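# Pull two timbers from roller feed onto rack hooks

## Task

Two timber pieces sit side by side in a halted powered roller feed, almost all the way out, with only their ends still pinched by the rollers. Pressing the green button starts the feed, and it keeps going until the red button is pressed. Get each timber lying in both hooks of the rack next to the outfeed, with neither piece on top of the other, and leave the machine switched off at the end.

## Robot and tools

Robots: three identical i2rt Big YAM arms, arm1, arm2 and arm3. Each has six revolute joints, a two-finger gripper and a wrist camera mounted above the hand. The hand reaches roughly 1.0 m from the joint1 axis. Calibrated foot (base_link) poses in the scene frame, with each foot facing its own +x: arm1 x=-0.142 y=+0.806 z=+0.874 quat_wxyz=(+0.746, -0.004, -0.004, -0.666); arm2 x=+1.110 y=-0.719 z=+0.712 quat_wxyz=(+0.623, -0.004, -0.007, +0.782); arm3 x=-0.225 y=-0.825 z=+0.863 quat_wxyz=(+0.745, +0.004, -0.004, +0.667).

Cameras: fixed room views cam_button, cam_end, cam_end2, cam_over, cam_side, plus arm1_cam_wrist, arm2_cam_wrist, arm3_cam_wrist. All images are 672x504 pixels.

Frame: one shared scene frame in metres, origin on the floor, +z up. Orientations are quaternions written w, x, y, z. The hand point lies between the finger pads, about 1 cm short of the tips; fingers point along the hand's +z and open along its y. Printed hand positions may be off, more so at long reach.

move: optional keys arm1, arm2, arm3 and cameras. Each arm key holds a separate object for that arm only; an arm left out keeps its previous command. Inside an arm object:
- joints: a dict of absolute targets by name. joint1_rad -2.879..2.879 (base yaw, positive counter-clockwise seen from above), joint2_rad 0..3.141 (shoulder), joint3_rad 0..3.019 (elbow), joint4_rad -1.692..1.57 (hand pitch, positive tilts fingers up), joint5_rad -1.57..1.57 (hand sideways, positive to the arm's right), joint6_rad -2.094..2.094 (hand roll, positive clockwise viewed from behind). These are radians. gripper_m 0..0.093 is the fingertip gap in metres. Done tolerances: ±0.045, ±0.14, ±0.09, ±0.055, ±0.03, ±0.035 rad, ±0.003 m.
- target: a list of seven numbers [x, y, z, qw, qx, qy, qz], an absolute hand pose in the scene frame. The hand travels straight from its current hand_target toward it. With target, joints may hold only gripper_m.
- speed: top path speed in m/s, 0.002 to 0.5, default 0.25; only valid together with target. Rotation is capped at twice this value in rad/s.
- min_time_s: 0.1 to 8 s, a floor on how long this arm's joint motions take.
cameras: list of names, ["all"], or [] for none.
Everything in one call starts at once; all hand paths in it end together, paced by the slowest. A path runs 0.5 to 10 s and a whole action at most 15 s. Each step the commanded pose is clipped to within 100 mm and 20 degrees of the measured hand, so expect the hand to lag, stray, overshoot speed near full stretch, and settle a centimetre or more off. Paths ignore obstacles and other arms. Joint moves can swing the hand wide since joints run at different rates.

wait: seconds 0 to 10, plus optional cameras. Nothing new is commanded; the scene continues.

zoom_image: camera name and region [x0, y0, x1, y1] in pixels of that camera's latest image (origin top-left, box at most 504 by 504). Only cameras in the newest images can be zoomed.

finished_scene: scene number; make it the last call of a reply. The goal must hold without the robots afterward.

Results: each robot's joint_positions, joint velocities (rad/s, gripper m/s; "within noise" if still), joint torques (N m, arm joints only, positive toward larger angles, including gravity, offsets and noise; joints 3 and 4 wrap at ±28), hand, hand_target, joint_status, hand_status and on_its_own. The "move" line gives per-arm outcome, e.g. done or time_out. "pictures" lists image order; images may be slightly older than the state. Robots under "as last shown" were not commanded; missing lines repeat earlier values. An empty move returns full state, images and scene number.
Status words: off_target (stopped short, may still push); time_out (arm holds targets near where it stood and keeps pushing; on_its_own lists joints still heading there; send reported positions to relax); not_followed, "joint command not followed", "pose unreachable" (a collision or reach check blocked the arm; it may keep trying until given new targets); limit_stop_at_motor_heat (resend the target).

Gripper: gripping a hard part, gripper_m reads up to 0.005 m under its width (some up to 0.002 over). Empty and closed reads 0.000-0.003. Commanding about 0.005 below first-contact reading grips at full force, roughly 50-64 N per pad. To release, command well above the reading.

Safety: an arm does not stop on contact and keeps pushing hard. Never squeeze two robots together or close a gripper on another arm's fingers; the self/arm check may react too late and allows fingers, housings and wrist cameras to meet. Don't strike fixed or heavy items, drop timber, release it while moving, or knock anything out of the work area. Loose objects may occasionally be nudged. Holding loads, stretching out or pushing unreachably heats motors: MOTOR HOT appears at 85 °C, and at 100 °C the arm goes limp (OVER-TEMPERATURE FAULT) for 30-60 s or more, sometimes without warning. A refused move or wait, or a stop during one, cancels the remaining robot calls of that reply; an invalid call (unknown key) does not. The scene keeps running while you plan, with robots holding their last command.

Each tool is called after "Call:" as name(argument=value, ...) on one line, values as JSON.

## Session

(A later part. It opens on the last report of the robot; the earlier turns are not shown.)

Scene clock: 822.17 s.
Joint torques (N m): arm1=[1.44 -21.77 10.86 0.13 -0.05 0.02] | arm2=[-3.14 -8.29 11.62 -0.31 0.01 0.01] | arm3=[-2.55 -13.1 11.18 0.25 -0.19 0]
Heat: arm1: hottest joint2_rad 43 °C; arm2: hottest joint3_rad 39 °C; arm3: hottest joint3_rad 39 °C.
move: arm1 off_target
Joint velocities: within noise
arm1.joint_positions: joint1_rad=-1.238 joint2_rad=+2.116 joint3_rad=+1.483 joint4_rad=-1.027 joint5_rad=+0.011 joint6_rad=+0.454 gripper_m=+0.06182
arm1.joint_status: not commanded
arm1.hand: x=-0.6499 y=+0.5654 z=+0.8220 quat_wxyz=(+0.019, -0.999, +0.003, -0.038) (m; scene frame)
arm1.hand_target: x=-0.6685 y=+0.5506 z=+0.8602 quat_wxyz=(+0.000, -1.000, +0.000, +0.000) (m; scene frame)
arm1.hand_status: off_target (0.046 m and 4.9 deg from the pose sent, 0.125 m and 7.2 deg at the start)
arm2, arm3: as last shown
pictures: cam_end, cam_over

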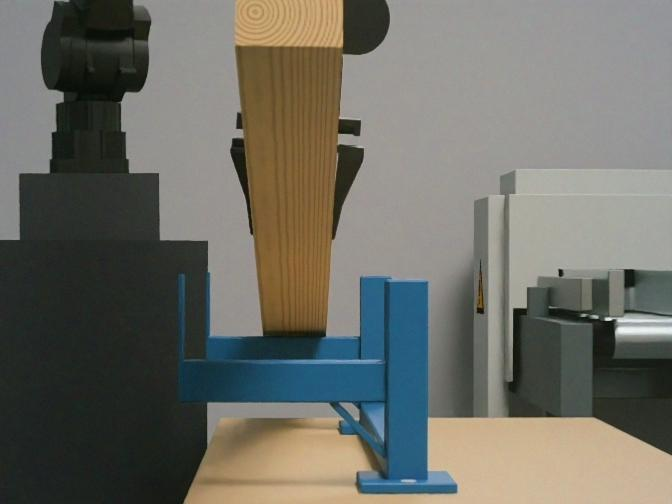

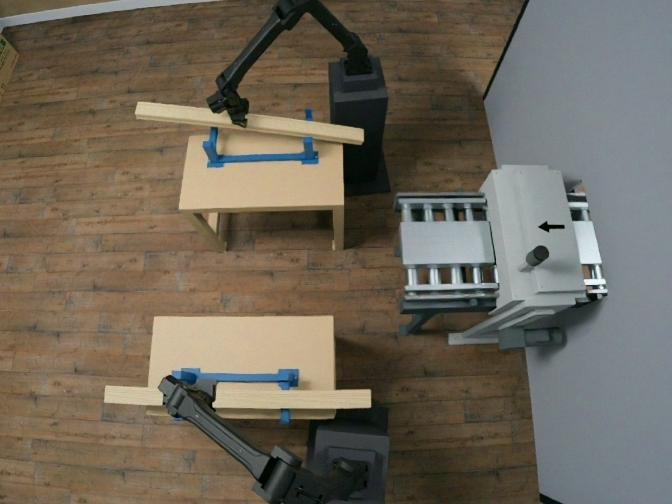

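Call:
move(arm1={"target": [-0.67, 0.55, 0.73, 0, 1, 0, 0], "speed": 0.1}, cameras=["cam_over","cam_end"])

Call:
move(arm1={"target": [-0.67, 0.55, 0.70, 0, 1, 0, 0], "speed": 0.1}, cameras=["cam_over","cam_end"])

Scene clock: 829.90 s.
Joint torques (N m): arm1=[1.26 -16.56 9.13 2.85 0.11 0.08] | arm2=[-3.14 -8.35 11.62 -0.31 0.01 0.01] | arm3=[-2.55 -13.1 11.17 0.25 -0.19 0]
Heat: arm1: hottest joint2_rad 42 °C; arm2: hottest joint3_rad 39 °C; arm3: hottest joint3_rad 39 °C.
move: arm1 off_target
Joint velocities: within noise
arm1.joint_positions: joint1_rad=-1.238 joint2_rad=+2.244 joint3_rad=+1.458 joint4_rad=-0.844 joint5_rad=+0.007 joint6_rad=+0.445 gripper_m=+0.06182
arm1.joint_status: not commanded
arm1.hand: x=-0.6534 y=+0.5619 z=+0.7425 quat_wxyz=(+0.010, -1.000, -0.001, -0.026) (m; scene frame)
arm1.hand_target: x=-0.6689 y=+0.5504 z=+0.7312 quat_wxyz=(+0.000, -1.000, +0.000, +0.000) (m; scene frame)
arm1.hand_status: off_target (0.024 m and 3.1 deg from the pose sent, 0.095 m and 4.9 deg at the start)
arm2, arm3: as last shown
pictures: cam_end, cam_over

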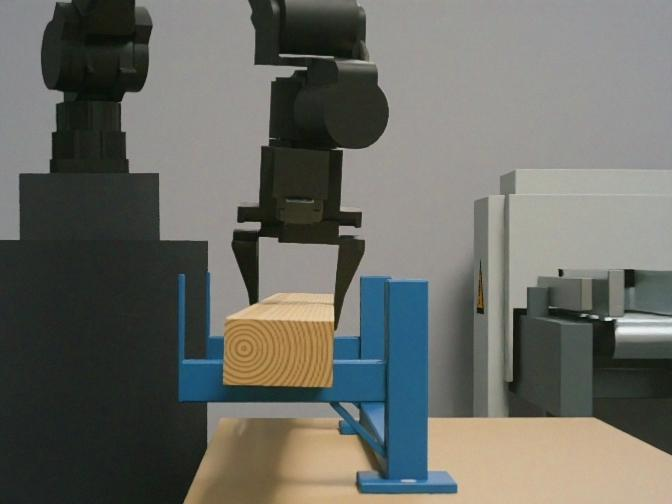

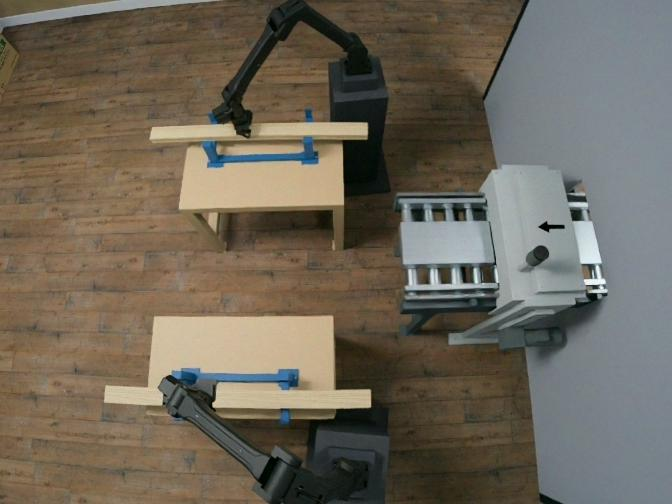

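Scene clock: 830.87 s.
Joint torques (N m): arm1=[1.26 -12.86 9.36 3.49 0.31 0.11] | arm2=[-3.14 -8.35 11.62 -0.31 0.02 0.01] | arm3=[-2.55 -13.16 11.19 0.27 -0.19 -0.01]
Heat: arm1: hottest joint2_rad 42 °C; arm2: hottest joint3_rad 39 °C; arm3: hottest joint3_rad 39 °C.
move: arm1 off_target
Joint velocities: within noise
arm1.joint_positions: joint1_rad=-1.238 joint2_rad=+2.245 joint3_rad=+1.454 joint4_rad=-0.804 joint5_rad=+0.002 joint6_rad=+0.440 gripper_m=+0.06182
arm1.joint_status: not commanded
arm1.hand: x=-0.6598 y=+0.5578 z=+0.7405 quat_wxyz=(+0.000, -1.000, -0.003, -0.011) (m; scene frame)
arm1.hand_target: x=-0.6668 y=+0.5515 z=+0.7027 quat_wxyz=(+0.000, -1.000, +0.000, +0.000) (m; scene frame)
arm1.hand_status: off_target (0.043 m and 1.3 deg from the pose sent, 0.047 m and 3.1 deg at the start)
arm2: as last shown
arm3.joint_positions: joint1_rad=+1.195 joint2_rad=+1.779 joint3_rad=+1.320 joint4_rad=-1.151 joint5_rad=-0.010 joint6_rad=-0.489 gripper_m=+0.09296
arm3.joint_status: not commanded
arm3.hand: x=-0.6668 y=-0.5936 z=+0.9352 quat_wxyz=(+0.007, +1.000, +0.001, +0.016) (m; scene frame)
arm3.hand_target: x=-0.6794 y=-0.5834 z=+0.9502 quat_wxyz=(+0.000, +1.000, +0.000, +0.000) (m; scene frame)
arm3.hand_status: not commanded
pictures: cam_end, cam_over

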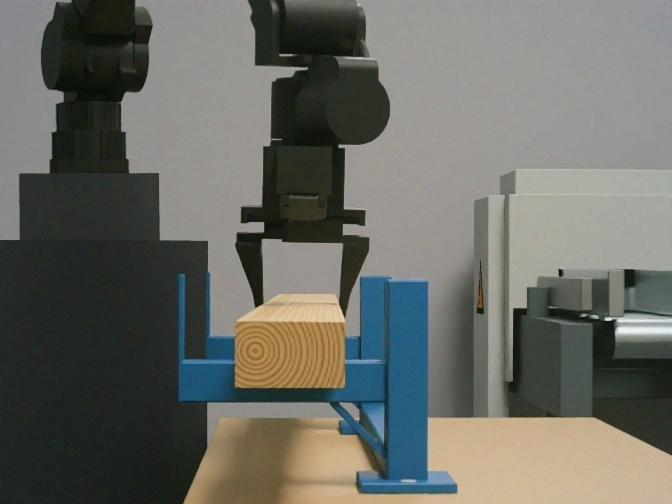

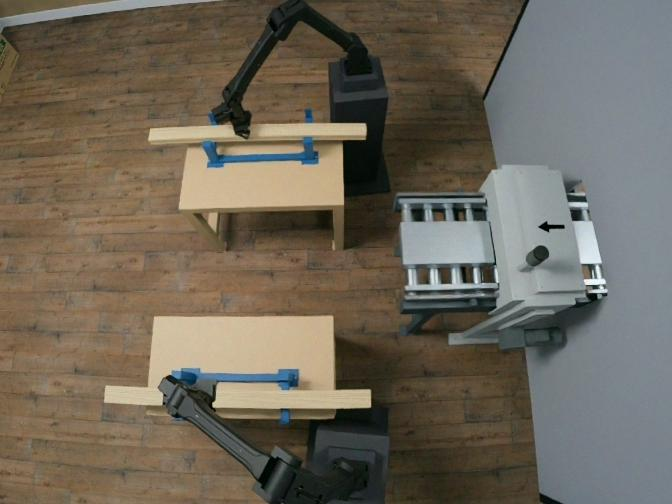

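Call:
move(arm1={"joints": {"gripper_m": 0.093}})

Call:
move(arm1={"target": [-0.66, 0.56, 0.95, 0, 1, 0, 0], "speed": 0.2}, cameras=["cam_over","cam_end","cam_end2"])

Scene clock: 862.87 s.
Joint torques (N m): arm1=[1.03 -19.25 8.28 0.61 0.1 0.08] | arm2=[-3.19 -8.41 11.62 -0.29 0.01 0.01] | arm3=[-2.55 -13.1 11.18 0.25 -0.19 0]
Heat: arm1: hottest joint2_rad 36 °C; arm2: hottest joint3_rad 39 °C; arm3: hottest joint3_rad 39 °C.
move: arm1 done
Joint velocities: within noise
arm1.joint_positions: joint1_rad=-1.238 joint2_rad=+2.320 joint3_rad=+1.463 joint4_rad=-0.740 joint5_rad=+0.007 joint6_rad=+0.445 gripper_m=+0.09294
arm1.joint_status: all done
arm1.hand: x=-0.6592 y=+0.5587 z=+0.7010 quat_wxyz=(+0.003, -1.000, -0.001, -0.011) (m; scene frame)
arm1.hand_target: x=-0.6666 y=+0.5516 z=+0.7025 quat_wxyz=(+0.000, -1.000, +0.000, +0.000) (m; scene frame)
arm1.hand_status: not commanded
arm2, arm3: as last shown
pictures: none

Scene clock: 864.93 s.
Joint torques (N m): arm1=[1.03 -16.85 12.57 -0.29 0.11 0.04] | arm2=[-3.19 -8.35 11.62 -0.31 0.01 0.02] | arm3=[-2.49 -13.16 11.18 0.23 -0.19 0]
Heat: arm1: hottest joint2_rad 36 °C; arm2: hottest joint3_rad 39 °C; arm3: hottest joint3_rad 39 °C.
move: arm1 off_target
Joint velocities: within noise
arm1.joint_positions: joint1_rad=-1.238 joint2_rad=+1.924 joint3_rad=+1.523 joint4_rad=-1.193 joint5_rad=+0.008 joint6_rad=+0.445 gripper_m=+0.09294
arm1.joint_status: not commanded
arm1.hand: x=-0.6501 y=+0.5661 z=+0.9412 quat_wxyz=(+0.003, -1.000, -0.001, -0.009) (m; scene frame)
arm1.hand_target: x=-0.6597 y=+0.5601 z=+0.9501 quat_wxyz=(+0.000, -1.000, +0.000, +0.000) (m; scene frame)
arm1.hand_status: off_target (0.015 m and 1.1 deg from the pose sent, 0.249 m and 1.3 deg at the start)
arm2, arm3: as last shown
pictures: cam_end, cam_end2, cam_over

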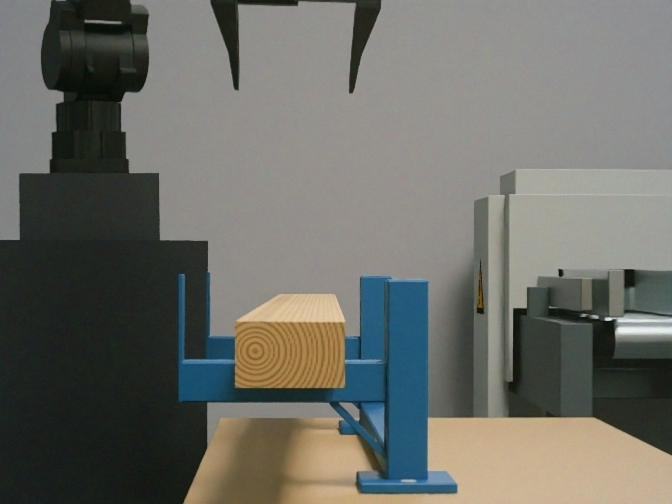

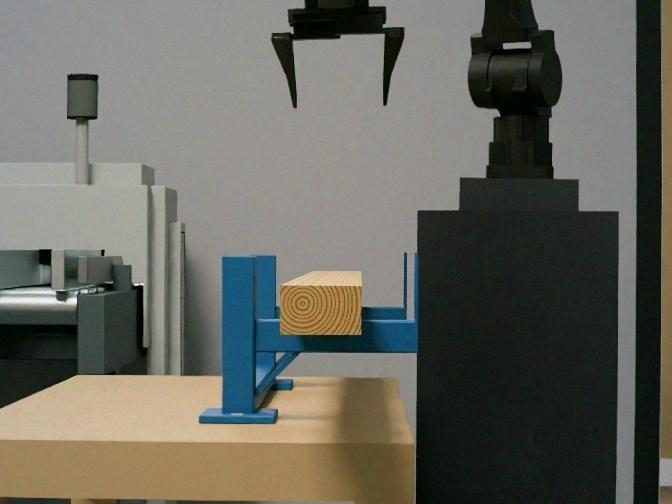

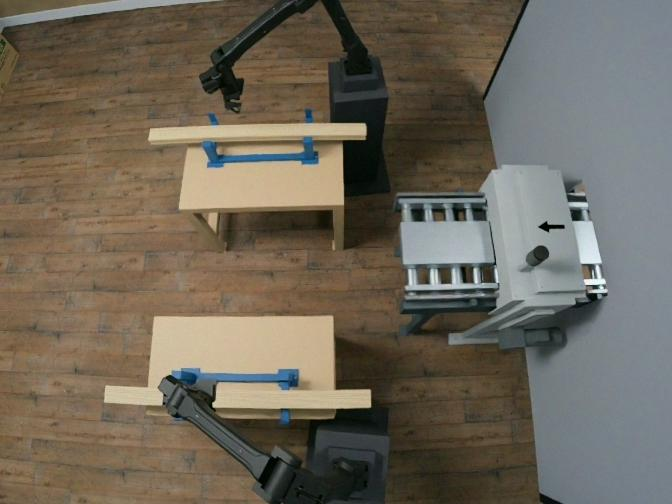

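Call:
finished_scene(scene=1)

The scene is finished: the task was done.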